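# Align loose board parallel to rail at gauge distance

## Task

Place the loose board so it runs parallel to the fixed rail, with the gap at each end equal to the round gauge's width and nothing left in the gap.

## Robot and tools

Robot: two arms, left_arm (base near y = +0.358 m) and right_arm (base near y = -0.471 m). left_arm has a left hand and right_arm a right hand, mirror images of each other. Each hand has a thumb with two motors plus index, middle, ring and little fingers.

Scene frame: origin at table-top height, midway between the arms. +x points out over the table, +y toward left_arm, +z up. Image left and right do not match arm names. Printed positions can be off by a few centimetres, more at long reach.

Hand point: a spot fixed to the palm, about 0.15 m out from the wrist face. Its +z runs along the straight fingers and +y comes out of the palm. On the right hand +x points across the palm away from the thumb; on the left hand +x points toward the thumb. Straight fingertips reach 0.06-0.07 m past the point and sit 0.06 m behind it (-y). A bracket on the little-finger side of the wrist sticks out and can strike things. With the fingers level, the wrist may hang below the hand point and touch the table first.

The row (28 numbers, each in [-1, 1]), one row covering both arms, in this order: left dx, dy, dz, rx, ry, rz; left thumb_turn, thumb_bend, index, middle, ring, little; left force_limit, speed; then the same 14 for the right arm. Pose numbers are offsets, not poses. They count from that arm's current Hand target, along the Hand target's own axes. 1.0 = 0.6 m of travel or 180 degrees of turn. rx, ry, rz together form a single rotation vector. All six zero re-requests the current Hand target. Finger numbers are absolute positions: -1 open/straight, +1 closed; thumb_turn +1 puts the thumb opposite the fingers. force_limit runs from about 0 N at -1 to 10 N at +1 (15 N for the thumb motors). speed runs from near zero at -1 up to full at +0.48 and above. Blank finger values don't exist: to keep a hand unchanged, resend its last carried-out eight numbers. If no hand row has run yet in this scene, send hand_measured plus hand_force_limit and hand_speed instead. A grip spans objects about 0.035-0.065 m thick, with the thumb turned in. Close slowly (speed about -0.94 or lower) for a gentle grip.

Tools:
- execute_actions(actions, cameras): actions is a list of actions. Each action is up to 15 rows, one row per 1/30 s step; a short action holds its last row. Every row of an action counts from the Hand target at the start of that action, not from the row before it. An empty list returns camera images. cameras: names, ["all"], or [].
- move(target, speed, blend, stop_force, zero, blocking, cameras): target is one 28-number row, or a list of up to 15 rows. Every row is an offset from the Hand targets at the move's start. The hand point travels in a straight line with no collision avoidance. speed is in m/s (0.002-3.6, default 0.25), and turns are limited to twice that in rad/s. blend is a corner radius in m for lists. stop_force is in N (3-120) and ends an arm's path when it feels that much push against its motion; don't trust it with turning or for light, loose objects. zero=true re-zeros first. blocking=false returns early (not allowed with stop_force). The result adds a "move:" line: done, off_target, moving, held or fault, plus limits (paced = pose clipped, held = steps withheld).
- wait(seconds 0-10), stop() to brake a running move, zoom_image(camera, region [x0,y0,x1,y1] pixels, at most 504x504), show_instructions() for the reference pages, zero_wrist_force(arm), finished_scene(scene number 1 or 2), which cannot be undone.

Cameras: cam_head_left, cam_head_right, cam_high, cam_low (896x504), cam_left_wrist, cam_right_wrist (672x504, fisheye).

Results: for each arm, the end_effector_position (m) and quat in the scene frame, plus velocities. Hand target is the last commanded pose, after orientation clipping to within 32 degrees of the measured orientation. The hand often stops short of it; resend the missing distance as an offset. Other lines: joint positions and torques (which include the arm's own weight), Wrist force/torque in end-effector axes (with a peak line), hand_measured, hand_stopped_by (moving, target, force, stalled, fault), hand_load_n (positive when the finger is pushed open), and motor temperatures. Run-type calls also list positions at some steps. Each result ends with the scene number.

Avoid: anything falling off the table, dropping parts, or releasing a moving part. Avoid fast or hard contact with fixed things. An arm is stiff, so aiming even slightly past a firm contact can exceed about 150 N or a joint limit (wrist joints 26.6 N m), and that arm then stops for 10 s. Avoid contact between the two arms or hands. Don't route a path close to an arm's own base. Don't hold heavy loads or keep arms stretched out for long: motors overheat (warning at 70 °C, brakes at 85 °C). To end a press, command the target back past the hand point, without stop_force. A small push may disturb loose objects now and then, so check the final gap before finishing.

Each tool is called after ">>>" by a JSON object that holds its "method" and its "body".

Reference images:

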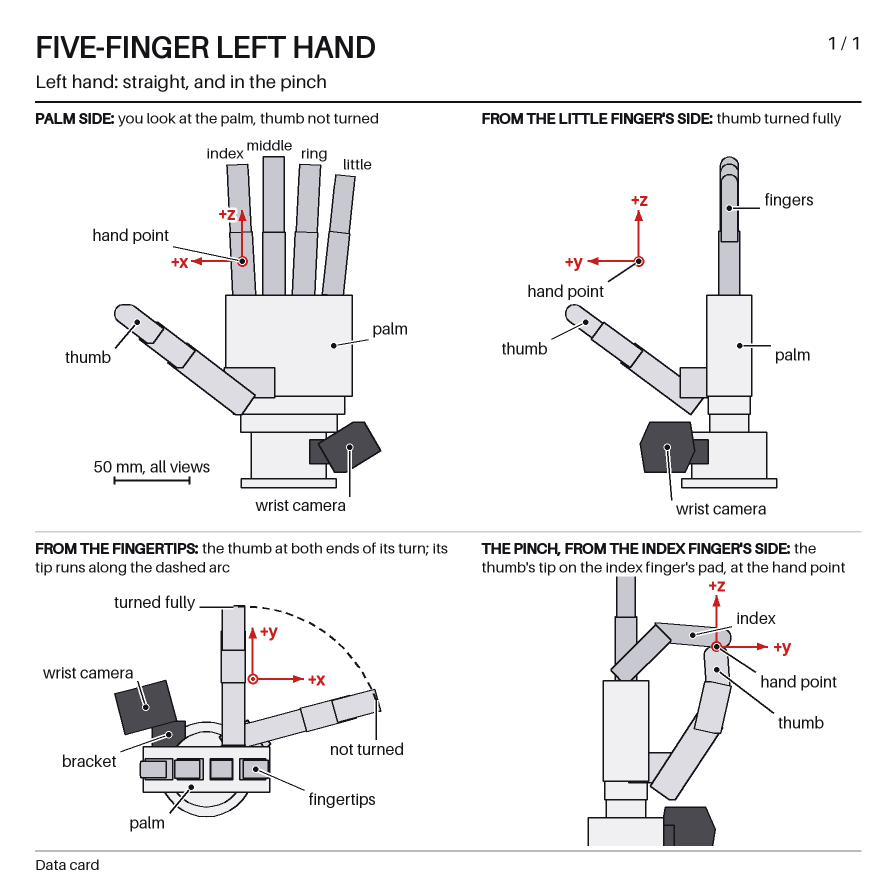

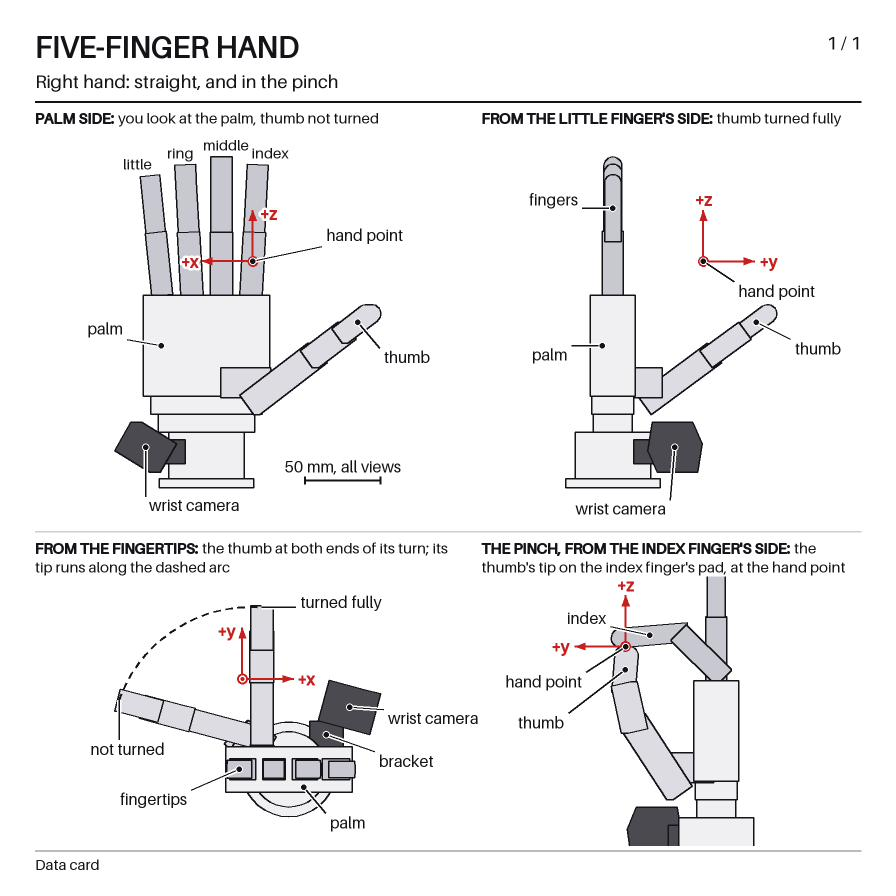

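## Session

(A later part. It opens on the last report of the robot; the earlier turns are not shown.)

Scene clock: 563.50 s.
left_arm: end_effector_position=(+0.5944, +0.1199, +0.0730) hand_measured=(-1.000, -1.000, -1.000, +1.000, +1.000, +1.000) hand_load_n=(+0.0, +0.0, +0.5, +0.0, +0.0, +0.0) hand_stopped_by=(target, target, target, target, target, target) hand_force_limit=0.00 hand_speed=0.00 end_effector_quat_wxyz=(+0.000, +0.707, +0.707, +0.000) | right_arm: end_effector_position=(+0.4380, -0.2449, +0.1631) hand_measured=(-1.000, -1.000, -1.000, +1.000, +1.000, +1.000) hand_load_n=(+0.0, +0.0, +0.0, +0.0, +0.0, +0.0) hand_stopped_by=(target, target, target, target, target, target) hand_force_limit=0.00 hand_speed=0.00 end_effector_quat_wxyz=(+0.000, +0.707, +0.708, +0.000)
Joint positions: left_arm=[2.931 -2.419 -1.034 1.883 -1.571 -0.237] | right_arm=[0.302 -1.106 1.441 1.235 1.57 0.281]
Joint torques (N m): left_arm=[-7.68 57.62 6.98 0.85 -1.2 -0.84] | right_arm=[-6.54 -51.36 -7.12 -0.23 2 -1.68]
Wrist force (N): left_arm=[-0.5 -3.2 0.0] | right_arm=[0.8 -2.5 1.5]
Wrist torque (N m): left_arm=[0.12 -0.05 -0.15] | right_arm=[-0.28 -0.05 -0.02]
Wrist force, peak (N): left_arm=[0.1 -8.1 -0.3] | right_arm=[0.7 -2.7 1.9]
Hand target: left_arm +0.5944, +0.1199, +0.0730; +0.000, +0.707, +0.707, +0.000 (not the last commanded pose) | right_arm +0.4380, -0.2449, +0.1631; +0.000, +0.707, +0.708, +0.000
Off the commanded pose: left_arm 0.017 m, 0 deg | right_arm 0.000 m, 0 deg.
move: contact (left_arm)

>>> {"method": "move", "body": {"target": [[0,-0.025,0,0,0,0,-1,-1,-1,1,1,1,0,0,0,0,0,0,0,0,-1,-1,-1,1,1,1,0,0],[0,-0.03,-0.12,0,0,0,-1,-1,-1,1,1,1,0,0,0,0,0,0,0,0,-1,-1,-1,1,1,1,0,0],[0,-0.2323,-0.12,0,0,0,-1,-1,-1,1,1,1,0,0,0,0,0,0,0,0,-1,-1,-1,1,1,1,0,0],[0,-0.2323,0,0,0,0,-1,-1,-1,1,1,1,0,0,0,0,0,0,0,0,-1,-1,-1,1,1,1,0,0],[0,-0.1357,0,0,0,0,-1,-1,-1,1,1,1,0,0,0,0,0,0,0,0,-1,-1,-1,1,1,1,0,0]], "speed": [0.2,0.2,0.25,0.15,0.05], "blend": [0.005,0.02,0.02,0,0], "cameras": ["cam_high","cam_left_wrist"]}}

>>> {"method": "zoom_image", "body": {"camera": "cam_high", "region": [380, 160, 540, 290]}}

Scene clock: 575.70 s.
left_arm: end_effector_position=(+0.5130, +0.1201, +0.0730) hand_measured=(-1.000, -1.000, -1.000, +1.000, +1.000, +1.000) hand_load_n=(+0.0, +0.0, +0.0, +0.5, +0.0, +0.0) hand_stopped_by=(target, target, target, target, target, target) hand_force_limit=0.00 hand_speed=0.00 end_effector_quat_wxyz=(+0.000, +0.707, +0.707, +0.000) | right_arm: end_effector_position=(+0.4380, -0.2449, +0.1631) hand_measured=(-1.000, -1.000, -1.000, +1.000, +1.000, +1.000) hand_load_n=(+0.0, +0.0, +0.0, +0.0, +0.0, +0.0) hand_stopped_by=(target, target, target, target, target, target) hand_force_limit=0.00 hand_speed=0.00 end_effector_quat_wxyz=(+0.000, +0.707, +0.708, +0.000)
Joint positions: left_arm=[2.894 -2.246 -1.348 2.023 -1.571 -0.274] | right_arm=[0.302 -1.106 1.441 1.235 1.57 0.281]
Joint torques (N m): left_arm=[-9.99 50.12 11.1 0.12 1.13 -1.18] | right_arm=[-6.16 -51.24 -7.25 -0.25 1.78 -1.39]
Wrist force (N): left_arm=[0.0 -0.1 0.4] | right_arm=[0.7 -2.6 1.5]
Wrist torque (N m): left_arm=[-0.02 0.02 -0.10] | right_arm=[-0.30 -0.03 -0.03]
Wrist force, peak (N): left_arm=[-0.7 -3.6 0.1] | right_arm=[0.7 -2.7 1.7]
Hand target: left_arm +0.5129, +0.1200, +0.0730; +0.000, +0.707, +0.707, +0.000 | right_arm +0.4380, -0.2449, +0.1631; +0.000, +0.707, +0.708, +0.000
Off the commanded pose: left_arm 0.000 m, 0 deg | right_arm 0.000 m, 0 deg.
move: done
Images, in order (width x height): cam_high 896x504, cam_left_wrist 672x504.

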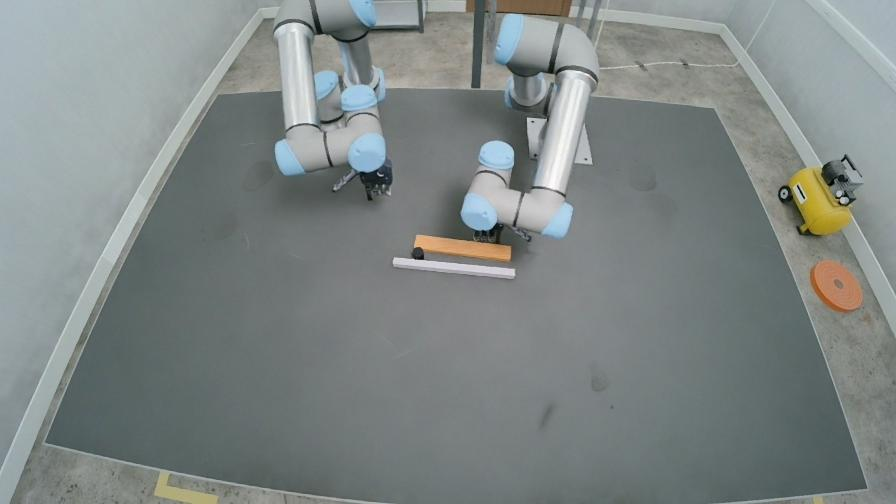

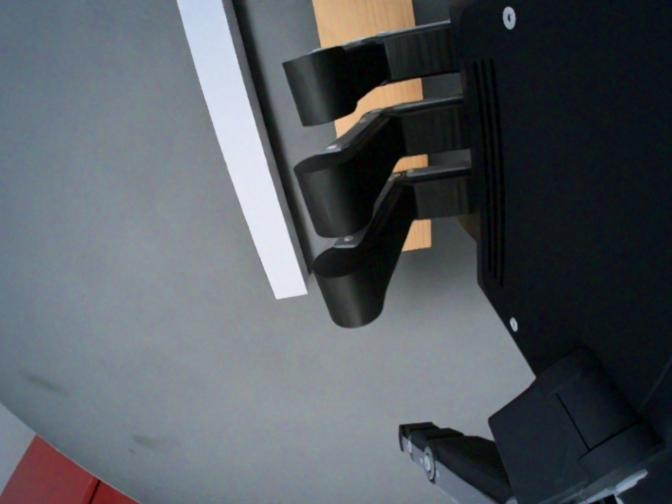

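Scaled by 3.150.

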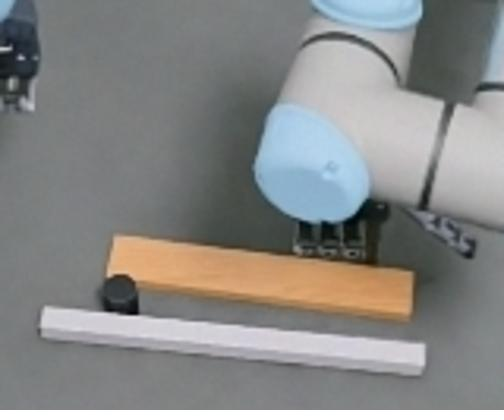

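>>> {"method": "move", "body": {"target": [[0,-0.03,0,0,0,0,-1,-1,-1,1,1,1,0,0,0,0,0,0,0,0,-1,-1,-1,1,1,1,0,0],[0.2,-0.06,-0.15,0,0,0,-1,-1,-1,1,1,1,0,0,0,0,0,0,0,0,-1,-1,-1,1,1,1,0,0],[0.2,-0.06,-0.15,0,0,0,-1,-1,-1,1,1,1,0,0,0.245,0.03,0,0,0,0,-1,-1,-1,1,1,1,0,0],[0.2,-0.06,-0.15,0,0,0,-1,-1,-1,1,1,1,0,0,0.245,0.03,0.1502,0,0,0,-1,-1,-1,1,1,1,0,0]], "speed": [0.15,0.25,0.25,0.15], "blend": [0.01,0.02,0.01,0]}}

>>> {"method": "move", "body": {"target": [0,0,0,0,0,0,-1,-1,-1,1,1,1,0,0,0,0.1,0,0,0,0,-1,-1,-1,1,1,1,0,0], "speed": 0.01, "stop_force": 4, "cameras": ["cam_high","cam_right_wrist"]}}

>>> {"method": "zoom_image", "body": {"camera": "cam_high", "region": [380, 160, 540, 290]}}

Scene clock: 585.30 s.
left_arm: end_effector_position=(+0.4770, +0.2399, +0.1631) hand_measured=(-1.000, -1.000, -1.000, +1.000, +1.000, +1.000) hand_load_n=(+0.0, -0.5, +0.0, +0.0, +0.0, +0.0) hand_stopped_by=(target, target, target, target, target, target) hand_force_limit=0.00 hand_speed=0.00 end_effector_quat_wxyz=(+0.000, +0.707, +0.707, +0.000) | right_arm: end_effector_position=(+0.4558, -0.0978, +0.0731) hand_measured=(-1.000, -1.000, -1.000, +1.000, +1.000, +1.000) hand_load_n=(+0.5, +0.0, +0.0, +0.0, +0.0, +0.0) hand_stopped_by=(target, target, target, target, target, target) hand_force_limit=0.00 hand_speed=0.00 end_effector_quat_wxyz=(+0.000, +0.707, +0.708, +0.000)
Joint positions: left_arm=[3.132 -1.972 -1.537 1.938 -1.571 -0.036] | right_arm=[0.551 -0.779 1.138 1.212 1.57 0.53]
Joint torques (N m): left_arm=[11.59 42.63 29.87 -4.28 -1.92 1.52] | right_arm=[4.89 -56.46 -13.26 0.1 -1.94 1.66]
Wrist force (N): left_arm=[0.1 -0.3 0.0] | right_arm=[0.6 -2.5 1.8]
Wrist torque (N m): left_arm=[-0.02 -0.01 0.01] | right_arm=[-0.33 -0.07 0.02]
Wrist force, peak (N): left_arm=[-1.5 -1.5 1.3] | right_arm=[0.6 -2.6 3.0]
Hand target: left_arm +0.4770, +0.2399, +0.1631; +0.000, +0.707, +0.707, +0.000 | right_arm +0.4558, -0.0978, +0.0731; +0.000, +0.707, +0.708, +0.000
Off the commanded pose: left_arm 0.000 m, 0 deg | right_arm 0.000 m, 0 deg.
move: done; blend cut to 0.009 m at target 1

Scene clock: 591.30 s.
left_arm: end_effector_position=(+0.4770, +0.2399, +0.1631) hand_measured=(-1.000, -1.000, -1.000, +1.000, +1.000, +1.000) hand_load_n=(+0.0, +0.0, +0.0, +0.0, +0.0, +0.0) hand_stopped_by=(target, target, target, target, target, target) hand_force_limit=0.00 hand_speed=0.00 end_effector_quat_wxyz=(+0.000, +0.707, +0.707, +0.000) | right_arm: end_effector_position=(+0.5053, -0.0977, +0.0731) hand_measured=(-1.000, -1.000, -1.000, +1.000, +1.000, +1.000) hand_load_n=(+0.0, +0.0, +0.5, +0.0, +0.0, +0.0) hand_stopped_by=(target, target, target, target, target, target) hand_force_limit=0.00 hand_speed=0.00 end_effector_quat_wxyz=(+0.000, +0.707, +0.708, +0.000)
Joint positions: left_arm=[3.132 -1.972 -1.537 1.938 -1.571 -0.036] | right_arm=[0.51 -0.682 0.958 1.294 1.57 0.489]
Joint torques (N m): left_arm=[10.99 42.76 28.58 -4.19 -1.92 1.11] | right_arm=[3.62 -68.33 -12.16 -1.13 -0.12 1.98]
Wrist force (N): left_arm=[0.3 -0.2 0.3] | right_arm=[0.7 -6.6 1.8]
Wrist torque (N m): left_arm=[-0.03 -0.03 0.01] | right_arm=[-0.27 -0.12 0.03]
Wrist force, peak (N): left_arm=[0.0 0.0 0.7] | right_arm=[0.4 -9.3 1.6]
Hand target: left_arm +0.4770, +0.2399, +0.1631; +0.000, +0.707, +0.707, +0.000 | right_arm +0.5053, -0.0977, +0.0731; +0.000, +0.707, +0.708, +0.000 (not the last commanded pose)
Off the commanded pose: left_arm 0.000 m, 0 deg | right_arm 0.011 m, 0 deg.
move: contact (right_arm)
Images, in order (width x height): cam_high 896x504, cam_right_wrist 672x504.

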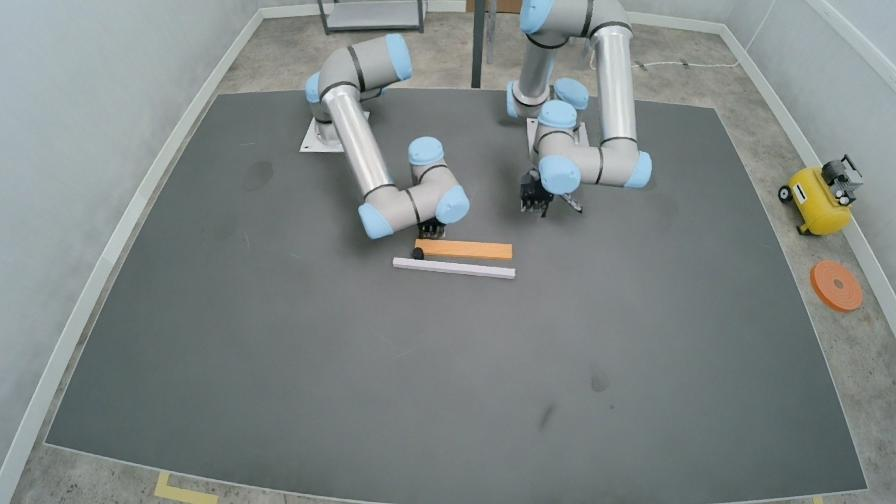

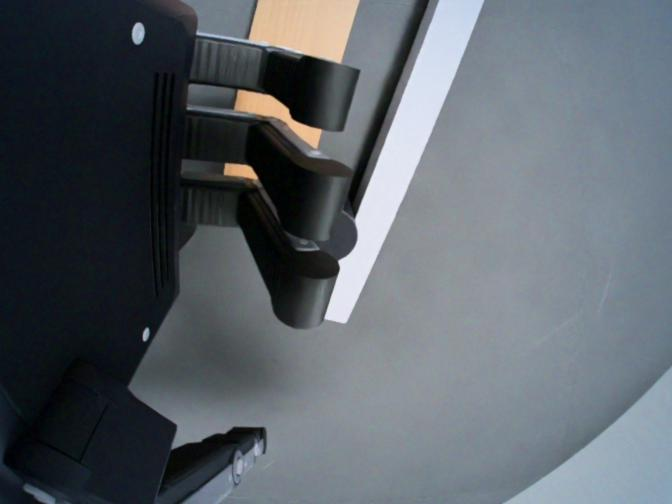

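Scaled by 3.150.

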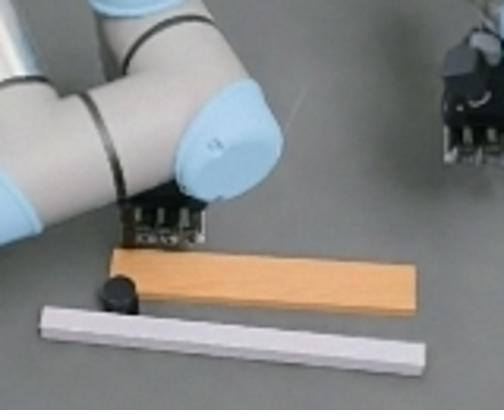

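>>> {"method": "move", "body": {"target": [[0,0,0,0,0,0,-1,-1,-1,1,1,1,0,0,0,-0.03,0,0,0,0,-1,-1,-1,1,1,1,0,0],[0,0,0,0,0,0,-1,-1,-1,1,1,1,0,0,-0.2,-0.06,-0.15,0,0,0,-1,-1,-1,1,1,1,0,0],[-0.2,0,0,0,0,0,-1,-1,-1,1,1,1,0,0,-0.2,-0.06,-0.15,0,0,0,-1,-1,-1,1,1,1,0,0],[-0.2,0,0.1502,0,0,0,-1,-1,-1,1,1,1,0,0,-0.2,-0.06,-0.15,0,0,0,-1,-1,-1,1,1,1,0,0],[-0.2,0.075,0.1502,0,0,0,-1,-1,-1,1,1,1,0,0,-0.2,-0.06,-0.15,0,0,0,-1,-1,-1,1,1,1,0,0]], "speed": [0.15,0.25,0.25,0.15,0.03], "blend": [0.01,0.02,0.01,0,0], "cameras": ["cam_high"]}}

>>> {"method": "zoom_image", "body": {"camera": "cam_high", "region": [380, 160, 540, 290]}}

Scene clock: 603.07 s.
left_arm: end_effector_position=(+0.5220, +0.1201, +0.0728) hand_measured=(-1.000, -1.000, -1.000, +1.000, +1.000, +1.000) hand_load_n=(+0.0, +0.0, +0.0, +0.0, +0.0, +0.0) hand_stopped_by=(target, target, target, target, target, target) hand_force_limit=0.00 hand_speed=0.00 end_effector_quat_wxyz=(+0.000, +0.707, +0.707, +0.000) end_effector_velocity=(+0.000, +0.000, +0.000) end_effector_angular_velocity=(-0.001, -0.003, +0.002) | right_arm: end_effector_position=(+0.4695, -0.2179, +0.1630) hand_measured=(-1.000, -1.000, -1.000, +1.000, +1.000, +1.000) hand_load_n=(+0.0, +0.0, +0.0, +0.0, +0.0, +0.0) hand_stopped_by=(target, target, target, target, target, target) hand_force_limit=0.00 hand_speed=0.00 end_effector_quat_wxyz=(+0.000, +0.707, +0.708, +0.000)
Joint positions: left_arm=[2.899 -2.263 -1.317 2.009 -1.571 -0.269] | right_arm=[0.336 -1.008 1.289 1.29 1.57 0.316]
Joint velocities: left_arm=[0 0.003 -0.004 0.005 0 -0.001] | right_arm=[within noise]
Joint torques (N m): left_arm=[-4.21 50.98 4.14 0.32 1.35 -0.8] | right_arm=[-7.07 -56.63 -7.25 -0.27 2.15 -1.6]
Wrist force (N): left_arm=[0.0 0.1 0.6] | right_arm=[0.7 -2.1 1.8]
Wrist torque (N m): left_arm=[-0.02 0.02 -0.15] | right_arm=[-0.25 -0.03 -0.01]
Wrist force, peak (N): left_arm=[-2.0 0.3 -1.0] | right_arm=[0.5 -6.7 1.9]
Hand target: left_arm +0.5219, +0.1200, +0.0729; +0.000, +0.707, +0.707, +0.000 | right_arm +0.4695, -0.2179, +0.1630; +0.000, +0.707, +0.708, +0.000
Off the commanded pose: left_arm 0.000 m, 0 deg | right_arm 0.000 m, 0 deg.
move: done; blend cut to 0.009 m at target 1
Images, in order (width x height): cam_high 896x504.

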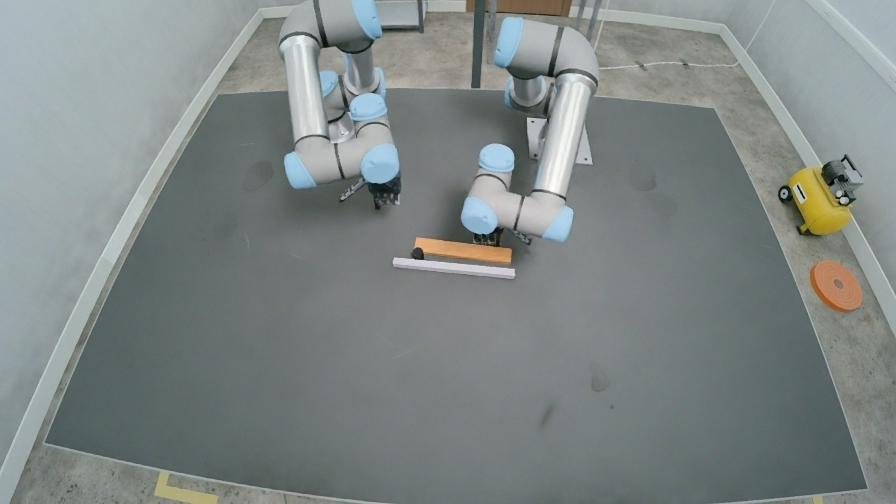

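Scaled by 3.150.

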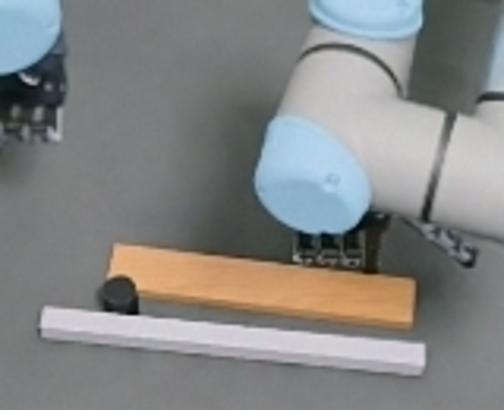

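>>> {"method": "move", "body": {"target": [[0,-0.03,0,0,0,0,-1,-1,-1,1,1,1,0,0,0,0,0,0,0,0,-1,-1,-1,1,1,1,0,0],[0.2,-0.06,-0.15,0,0,0,-1,-1,-1,1,1,1,0,0,0,0,0,0,0,0,-1,-1,-1,1,1,1,0,0],[0.2,-0.06,-0.15,0,0,0,-1,-1,-1,1,1,1,0,0,0.2,0.015,0,0,0,0,-1,-1,-1,1,1,1,0,0],[0.2,-0.06,-0.15,0,0,0,-1,-1,-1,1,1,1,0,0,0.2,0.015,0.15,0,0,0,-1,-1,-1,1,1,1,0,0]], "speed": [0.15,0.25,0.25,0.15], "blend": [0.01,0.02,0.01,0]}}

>>> {"method": "move", "body": {"target": [0,0,0,0,0,0,-1,-1,-1,1,1,1,0,0,0,0.06,0,0,0,0,-1,-1,-1,1,1,1,0,0], "speed": 0.008, "stop_force": 4, "cameras": ["cam_high","cam_right_wrist"]}}

>>> {"method": "zoom_image", "body": {"camera": "cam_high", "region": [380, 160, 540, 290]}}

Scene clock: 617.10 s.
left_arm: end_effector_position=(+0.4860, +0.2399, +0.1629) hand_measured=(-1.000, -1.000, -1.000, +1.000, +1.000, +1.000) hand_load_n=(+0.0, +0.0, +0.0, +0.0, +0.0, +0.0) hand_stopped_by=(target, target, target, target, target, target) hand_force_limit=0.00 hand_speed=0.00 end_effector_quat_wxyz=(+0.000, +0.707, +0.707, +0.000) | right_arm: end_effector_position=(+0.4783, -0.0978, +0.0731) hand_measured=(-1.000, -1.000, -1.000, +1.000, +1.000, +1.000) hand_load_n=(+0.0, +0.0, +0.0, +0.0, +0.0, +0.0) hand_stopped_by=(target, target, target, target, target, target) hand_force_limit=0.00 hand_speed=0.00 end_effector_quat_wxyz=(+0.000, +0.707, +0.708, +0.000)
Joint positions: left_arm=[3.133 -1.991 -1.508 1.929 -1.571 -0.035] | right_arm=[0.532 -0.737 1.061 1.247 1.57 0.511]
Joint torques (N m): left_arm=[10.52 43.92 30.54 -4.07 -1.94 1.58] | right_arm=[4.53 -59.3 -13.85 0.11 -1.83 1.49]
Wrist force (N): left_arm=[0.2 -0.3 0.1] | right_arm=[0.9 -2.3 1.6]
Wrist torque (N m): left_arm=[-0.03 -0.02 0.03] | right_arm=[-0.29 -0.10 0.06]
Wrist force, peak (N): left_arm=[-1.6 -1.3 1.6] | right_arm=[0.9 -2.4 3.1]
Hand target: left_arm +0.4860, +0.2399, +0.1629; +0.000, +0.707, +0.707, +0.000 | right_arm +0.4783, -0.0978, +0.0731; +0.000, +0.707, +0.708, +0.000
Off the commanded pose: left_arm 0.000 m, 0 deg | right_arm 0.000 m, 0 deg.
move: done; blend cut to 0.009 m at target 1

Scene clock: 621.47 s.
left_arm: end_effector_position=(+0.4860, +0.2399, +0.1629) hand_measured=(-1.000, -1.000, -1.000, +1.000, +1.000, +1.000) hand_load_n=(+0.0, +0.0, +0.5, +0.0, +0.0, +0.0) hand_stopped_by=(target, target, target, target, target, target) hand_force_limit=0.00 hand_speed=0.00 end_effector_quat_wxyz=(+0.000, +0.707, +0.707, +0.000) | right_arm: end_effector_position=(+0.5051, -0.0977, +0.0731) hand_measured=(-1.000, -1.000, -1.000, +1.000, +1.000, +1.000) hand_load_n=(+0.0, +0.0, +0.5, +0.0, -0.5, +0.0) hand_stopped_by=(target, target, target, target, target, target) hand_force_limit=0.00 hand_speed=0.00 end_effector_quat_wxyz=(+0.000, +0.707, +0.708, +0.000)
Joint positions: left_arm=[3.133 -1.991 -1.508 1.929 -1.571 -0.035] | right_arm=[0.51 -0.682 0.959 1.294 1.57 0.49]
Joint torques (N m): left_arm=[11.26 43.33 31.15 -4.11 -1.9 1.28] | right_arm=[3.75 -68.54 -7.86 -0.94 0.13 1.88]
Wrist force (N): left_arm=[0.1 -0.1 0.2] | right_arm=[0.5 -6.2 1.8]
Wrist torque (N m): left_arm=[-0.01 0.00 0.01] | right_arm=[-0.28 -0.08 0.03]
Wrist force, peak (N): left_arm=[0.4 -0.2 0.5] | right_arm=[0.4 -7.9 1.5]
Hand target: left_arm +0.4860, +0.2399, +0.1629; +0.000, +0.707, +0.707, +0.000 | right_arm +0.5051, -0.0977, +0.0731; +0.000, +0.707, +0.708, +0.000 (not the last commanded pose)
Off the commanded pose: left_arm 0.000 m, 0 deg | right_arm 0.009 m, 0 deg.
move: contact (right_arm)
Images, in order (width x height): cam_high 896x504, cam_right_wrist 672x504.

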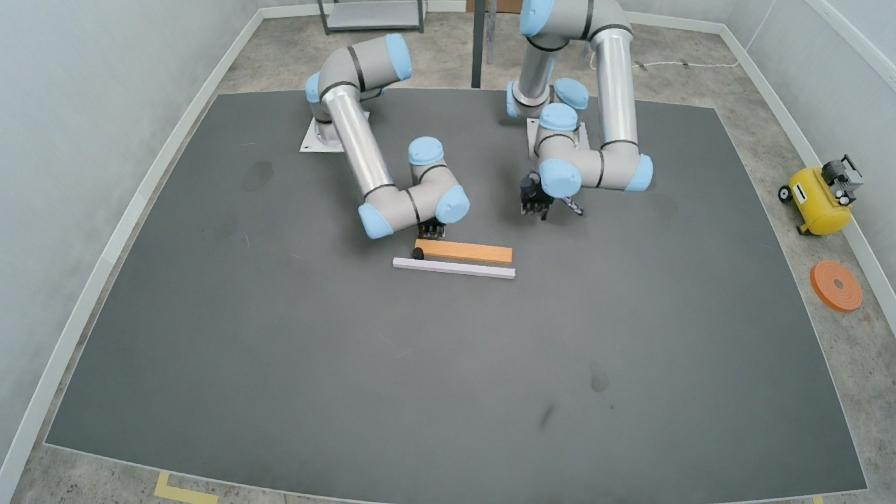

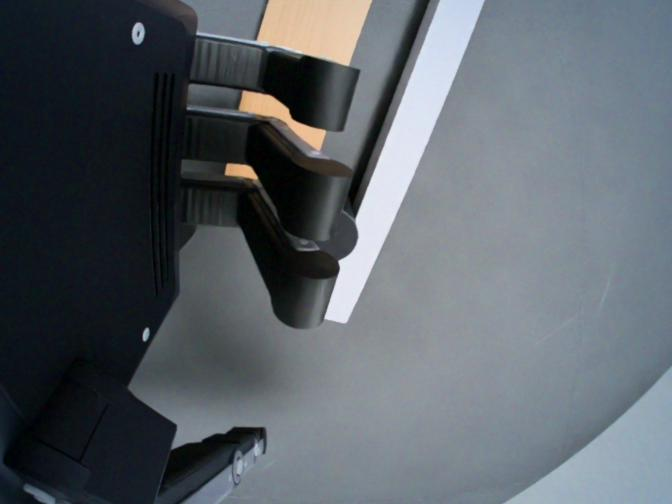

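Scaled by 3.150.

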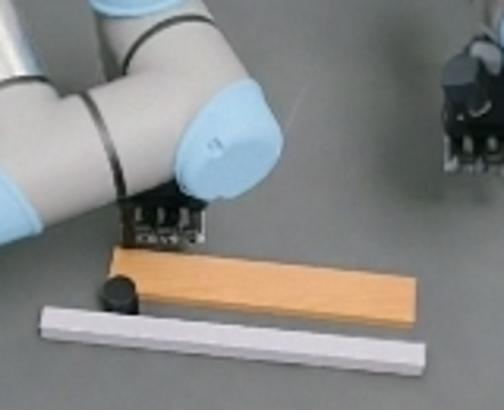

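>>> {"method": "move", "body": {"target": [[0,0,0,0,0,0,-1,-1,-1,1,1,1,0,0,0,-0.03,0,0,0,0,-1,-1,-1,1,1,1,0,0],[0,0,0,0,0,0,-1,-1,-1,1,1,1,0,0,0,-0.035,-0.12,0,0,0,-1,-1,-1,1,1,1,0,0],[0,0,0,0,0,0,-1,-1,-1,1,1,1,0,0,0.0528,0.1115,-0.12,0,0,0,-1,-1,-1,1,1,1,0,0]], "speed": [0.1,0.2,0.2], "blend": [0.005,0.01,0], "cameras": ["cam_high","cam_right_wrist"]}}

>>> {"method": "move", "body": {"target": [0,0,0,0,0,0,-1,-1,-1,1,1,1,0,0,0,0,0.12,0,0,0,-1,-1,-1,1,1,1,0,0], "speed": 0.05, "stop_force": 6, "cameras": ["cam_high","cam_right_wrist"]}}

>>> {"method": "zoom_image", "body": {"camera": "cam_high", "region": [380, 160, 540, 290]}}

Scene clock: 634.37 s.
left_arm: end_effector_position=(+0.4860, +0.2399, +0.1629) hand_measured=(-1.000, -1.000, -1.000, +1.000, +1.000, +1.000) hand_load_n=(+0.0, +0.0, +0.0, +0.0, +0.0, +0.0) hand_stopped_by=(target, target, target, target, target, target) hand_force_limit=0.00 hand_speed=0.00 end_effector_quat_wxyz=(+0.000, +0.707, +0.707, +0.000) | right_arm: end_effector_position=(+0.5719, -0.0661, +0.1450) hand_measured=(-1.000, -1.000, -1.000, +1.000, +1.000, +1.000) hand_load_n=(+0.0, +0.0, +0.0, +0.0, +0.0, +0.0) hand_stopped_by=(target, target, target, target, target, target) hand_force_limit=0.00 hand_speed=0.00 end_effector_quat_wxyz=(+0.000, +0.707, +0.708, +0.000) end_effector_velocity=(+0.000, -0.001, -0.001) end_effector_angular_velocity=(-0.001, +0.002, -0.001)
Joint positions: left_arm=[3.133 -1.991 -1.508 1.929 -1.571 -0.035] | right_arm=[0.505 -0.37 0.167 1.774 1.57 0.484]
Joint velocities: left_arm=[within noise] | right_arm=[-0.001 -0.001 0.005 -0.002 0 0]
Joint torques (N m): left_arm=[11.34 43.06 29.18 -3.9 -1.64 0.93] | right_arm=[5 -74.63 -6.95 -0.24 2.24 -0.06]
Wrist force (N): left_arm=[0.2 0.1 0.2] | right_arm=[1.0 -2.1 1.4]
Wrist torque (N m): left_arm=[0.03 -0.02 0.01] | right_arm=[-0.26 -0.09 0.00]
Wrist force, peak (N): left_arm=[0.2 -0.6 0.4] | right_arm=[0.6 -6.3 1.8]
Hand target: left_arm +0.4860, +0.2399, +0.1629; +0.000, +0.707, +0.707, +0.000 | right_arm +0.5719, -0.0660, +0.1451; +0.000, +0.707, +0.708, +0.000
Off the commanded pose: left_arm 0.000 m, 0 deg | right_arm 0.000 m, 0 deg.
move: done
Images, in order (width x height): cam_high 896x504, cam_right_wrist 672x504.

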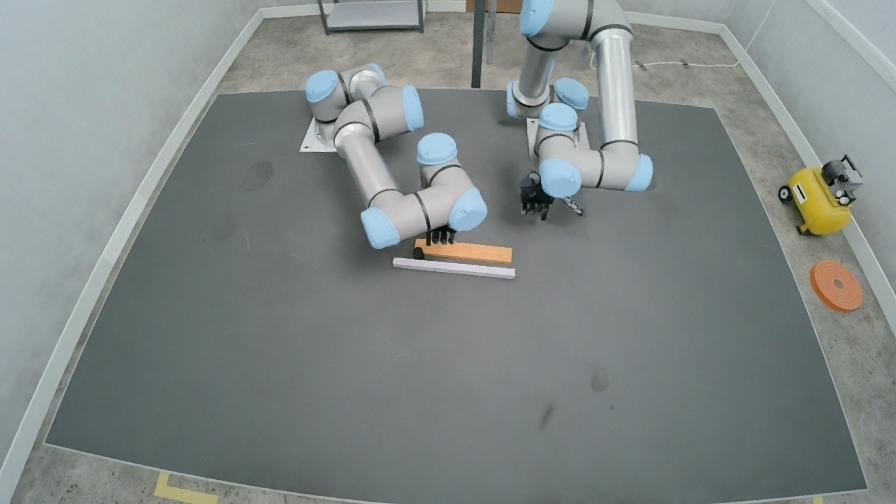

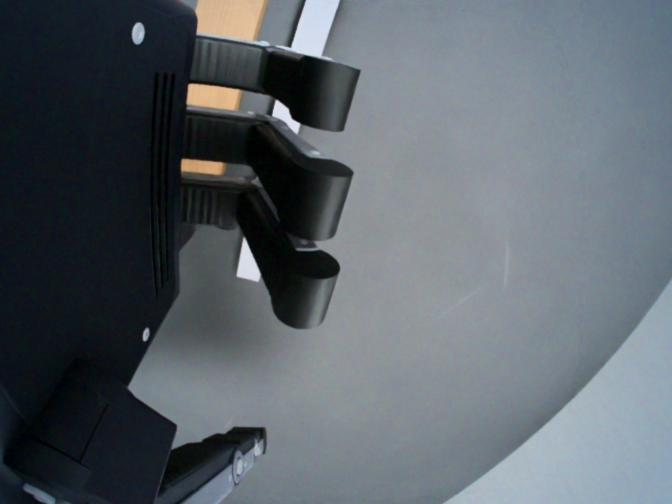

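Scene clock: 636.60 s.
left_arm: end_effector_position=(+0.4860, +0.2399, +0.1629) hand_measured=(-1.000, -1.000, -1.000, +1.000, +1.000, +1.000) hand_load_n=(+0.0, +0.0, +0.0, +0.0, +0.0, +0.0) hand_stopped_by=(target, target, target, target, target, target) hand_force_limit=0.00 hand_speed=0.00 end_effector_quat_wxyz=(+0.000, +0.707, +0.707, +0.000) | right_arm: end_effector_position=(+0.5719, -0.0660, +0.0731) hand_measured=(-1.000, -1.000, -1.000, +1.000, +1.000, +1.000) hand_load_n=(+0.0, +0.0, +0.0, +0.0, +0.5, +0.0) hand_stopped_by=(target, target, target, target, target, target) hand_force_limit=0.00 hand_speed=0.00 end_effector_quat_wxyz=(+0.000, +0.707, +0.708, +0.000)
Joint positions: left_arm=[3.133 -1.991 -1.508 1.929 -1.571 -0.035] | right_arm=[0.505 -0.418 0.448 1.54 1.57 0.484]
Joint torques (N m): left_arm=[9.91 43.08 29.86 -4.12 -1.64 0.94] | right_arm=[-5.89 -67.33 -25.62 4.37 -1.97 -1.4]
Wrist force (N): left_arm=[0.1 -0.3 0.1] | right_arm=[0.7 -2.1 1.1]
Wrist torque (N m): left_arm=[-0.03 0.00 0.01] | right_arm=[-0.21 -0.05 0.02]
Wrist force, peak (N): left_arm=[0.1 -0.5 0.5] | right_arm=[1.0 -2.5 1.5]
Hand target: left_arm +0.4860, +0.2399, +0.1629; +0.000, +0.707, +0.707, +0.000 | right_arm +0.5719, -0.0660, +0.0731; +0.000, +0.707, +0.708, +0.000
Off the commanded pose: left_arm 0.000 m, 0 deg | right_arm 0.000 m, 0 deg.
move: done
Images, in order (width x height): cam_high 896x504, cam_right_wrist 672x504.

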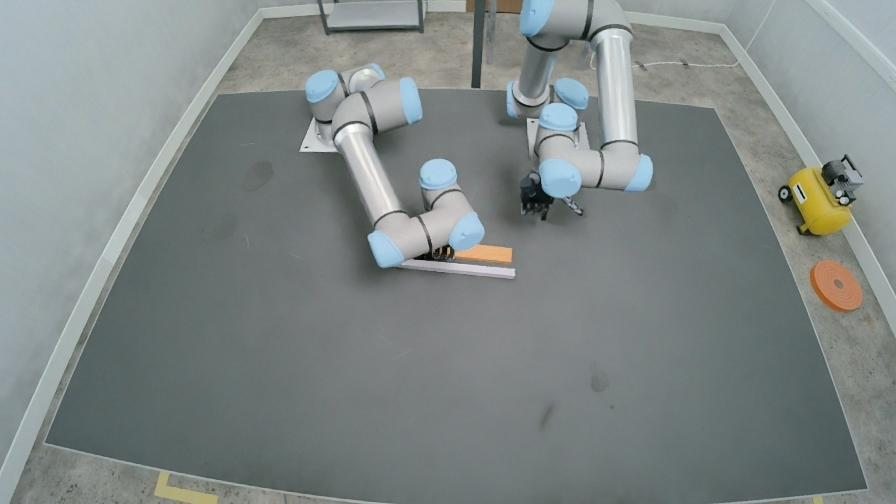

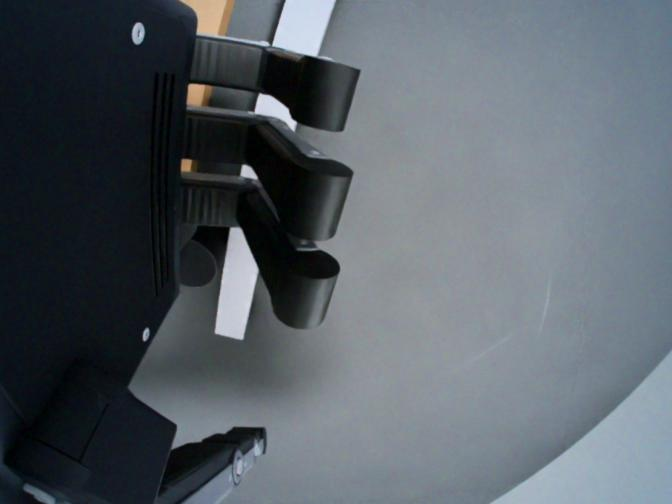

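Scaled by 3.150.

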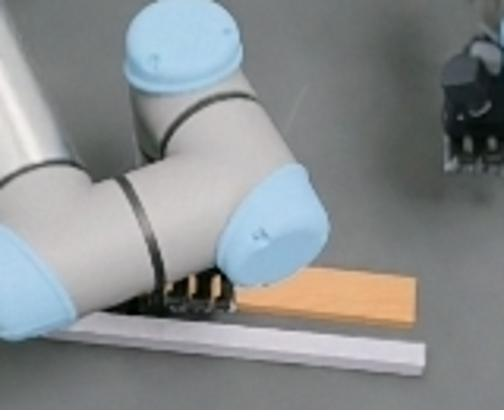

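>>> {"method": "move", "body": {"target": [0,0,0,0,0,0,-1,-1,-1,1,1,1,0,0,-0.2333,-0.0143,0,0,0,0,-1,-1,-1,1,1,1,0,0], "speed": 0.05, "cameras": ["cam_high","cam_right_wrist","cam_head_left"]}}

>>> {"method": "zoom_image", "body": {"camera": "cam_high", "region": [380, 160, 540, 290]}}

Scene clock: 644.37 s.
left_arm: end_effector_position=(+0.4860, +0.2399, +0.1629) hand_measured=(-1.000, -1.000, -1.000, +1.000, +1.000, +1.000) hand_load_n=(+0.0, +0.0, +0.0, +0.0, +0.0, +0.0) hand_stopped_by=(target, target, target, target, target, target) hand_force_limit=0.00 hand_speed=0.00 end_effector_quat_wxyz=(+0.000, +0.707, +0.707, +0.000) | right_arm: end_effector_position=(+0.5636, -0.2059, +0.0731) hand_measured=(-1.000, -1.000, -1.000, +1.000, +1.000, +1.000) hand_load_n=(+0.0, +0.0, +0.0, +0.0, +0.0, +0.0) hand_stopped_by=(target, target, target, target, target, target) hand_force_limit=0.00 hand_speed=0.00 end_effector_quat_wxyz=(+0.000, +0.707, +0.708, +0.001) end_effector_velocity=(+0.000, +0.001, +0.000) end_effector_angular_velocity=(-0.002, +0.003, -0.002)
Joint positions: left_arm=[3.133 -1.991 -1.508 1.929 -1.571 -0.035] | right_arm=[0.306 -0.721 1.03 1.26 1.57 0.285]
Joint velocities: left_arm=[within noise] | right_arm=[0.002 0.003 -0.004 0.005 0.001 0.004]
Joint torques (N m): left_arm=[10.73 42.63 30.37 -4.03 -1.35 0.6] | right_arm=[3.02 -43.81 -23.55 4.96 -1.65 2.03]
Wrist force (N): left_arm=[0.0 -0.3 0.5] | right_arm=[0.5 -2.3 1.6]
Wrist torque (N m): left_arm=[-0.05 0.03 0.01] | right_arm=[-0.28 -0.02 -0.04]
Wrist force, peak (N): left_arm=[0.6 0.0 0.5] | right_arm=[2.5 -2.3 2.0]
Hand target: left_arm +0.4860, +0.2399, +0.1629; +0.000, +0.707, +0.707, +0.000 | right_arm +0.5635, -0.2059, +0.0730; +0.000, +0.707, +0.708, +0.000
Off the commanded pose: left_arm 0.000 m, 0 deg | right_arm 0.000 m, 0 deg.
move: done
Images, in order (width x height): cam_head_left 896x504, cam_high 896x504, cam_right_wrist 672x504.

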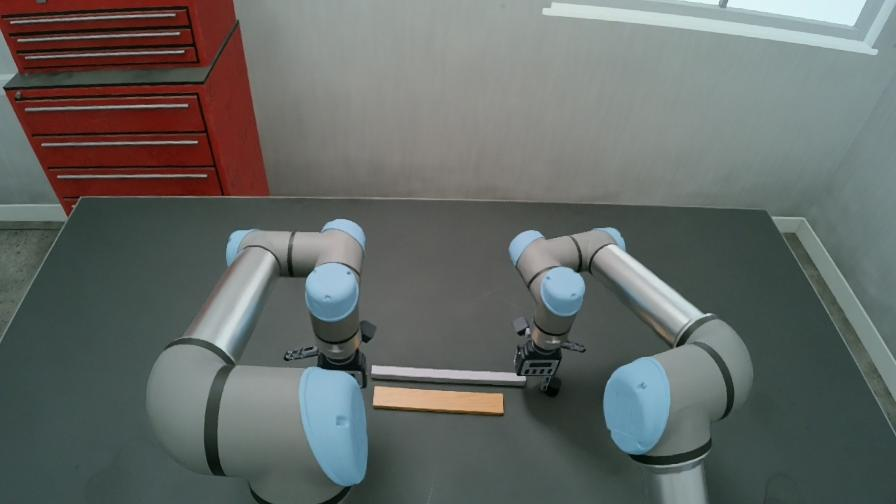

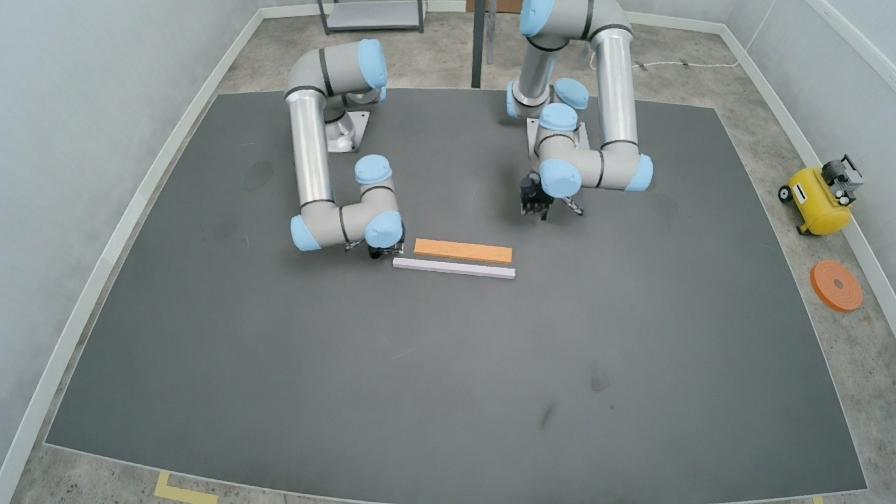

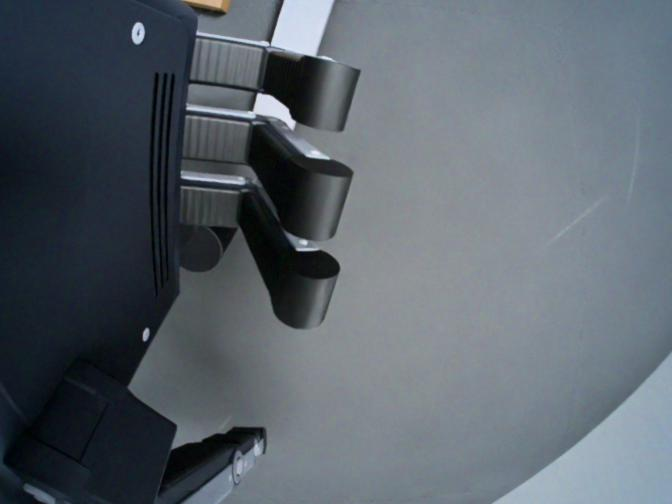

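Scaled by 3.150.

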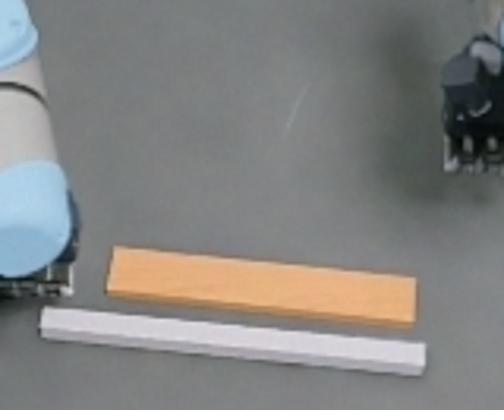

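>>> {"method": "move", "body": {"target": [[0,0,0,0,0,0,-1,-1,-1,1,1,1,0,0,0.01,0,0,0,0,0,-1,-1,-1,1,1,1,0,0],[-0.2,0.0233,0,0,0,0,-1,-1,-1,1,1,1,0,0,0.01,0,-0.15,0,0,0,-1,-1,-1,1,1,1,0,0],[-0.2,0.0233,0.1498,0,0,0,-1,-1,-1,1,1,1,0,0,0,-0.1,-0.15,0,0,0,-1,-1,-1,1,1,1,0,0],[-0.2,0.0572,0.1498,0,0,0,-1,-1,-1,1,1,1,0,0,0,-0.1,-0.15,0,0,0,-1,-1,-1,1,1,1,0,0]], "speed": [0.1,0.2,0.15,0.02], "cameras": ["cam_high","cam_right_wrist","cam_left_wrist"]}}

>>> {"method": "zoom_image", "body": {"camera": "cam_high", "region": [380, 160, 540, 290]}}

Scene clock: 655.40 s.
left_arm: end_effector_position=(+0.5204, +0.1200, +0.0730) hand_measured=(-1.000, -1.000, -1.000, +1.000, +1.000, +1.000) hand_load_n=(+0.0, +0.0, +0.0, +0.0, +0.0, +0.0) hand_stopped_by=(target, target, target, target, target, target) hand_force_limit=0.00 hand_speed=0.00 end_effector_quat_wxyz=(+0.000, +0.707, +0.707, +0.000) end_effector_velocity=(-0.003, +0.001, +0.000) end_effector_angular_velocity=(+0.000, +0.006, +0.000) | right_arm: end_effector_position=(+0.5035, -0.2061, +0.1630) hand_measured=(-1.000, -1.000, -1.000, +1.000, +1.000, +1.000) hand_load_n=(+0.0, +0.0, +0.0, +0.0, +0.0, +0.0) hand_stopped_by=(target, target, target, target, target, target) hand_force_limit=0.00 hand_speed=0.00 end_effector_quat_wxyz=(+0.000, +0.707, +0.708, +0.000)
Joint positions: left_arm=[2.898 -2.26 -1.322 2.012 -1.571 -0.27] | right_arm=[0.337 -0.92 1.145 1.346 1.57 0.317]
Joint velocities: left_arm=[0 0.002 -0.006 -0.002 0.001 0] | right_arm=[within noise]
Joint torques (N m): left_arm=[0.54 51.58 5.41 -0.82 1.3 -0.13] | right_arm=[-7.7 -59.86 -7.09 -0.16 -1.91 -1.68]
Wrist force (N): left_arm=[-0.2 0.0 0.2] | right_arm=[1.0 -2.2 2.0]
Wrist torque (N m): left_arm=[-0.01 0.04 -0.16] | right_arm=[-0.29 -0.08 0.02]
Wrist force, peak (N): left_arm=[1.8 -0.4 0.1] | right_arm=[0.9 -3.6 1.7]
Hand target: left_arm +0.5203, +0.1200, +0.0730; +0.000, +0.707, +0.707, +0.000 | right_arm +0.5035, -0.2061, +0.1630; +0.000, +0.707, +0.708, +0.000
Off the commanded pose: left_arm 0.000 m, 0 deg | right_arm 0.000 m, 0 deg.
move: done
Images, in order (width x height): cam_high 896x504, cam_left_wrist 672x504, cam_right_wrist 672x504.

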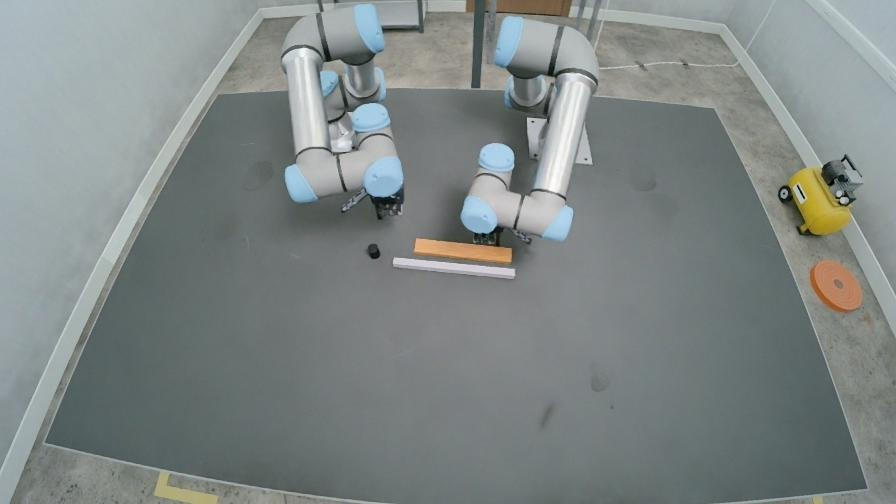

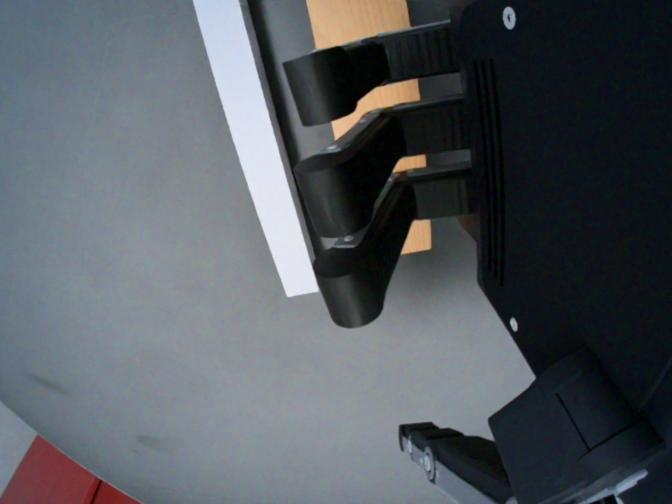

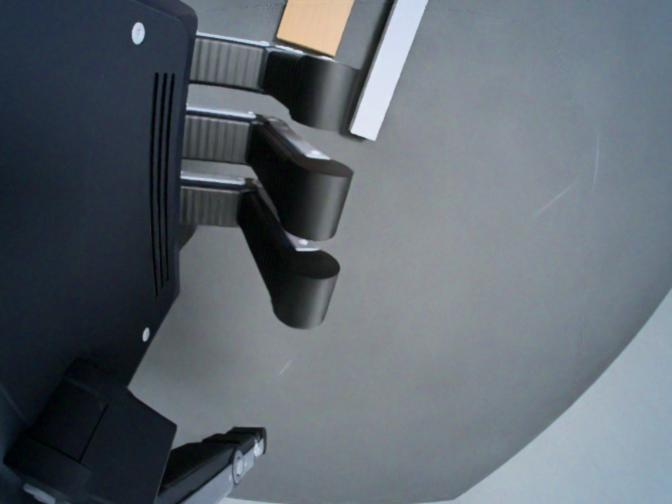

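Scaled by 3.150.

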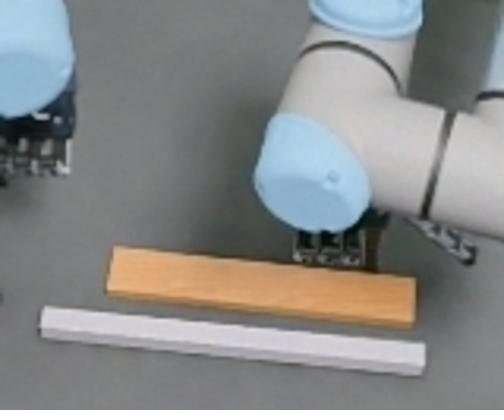

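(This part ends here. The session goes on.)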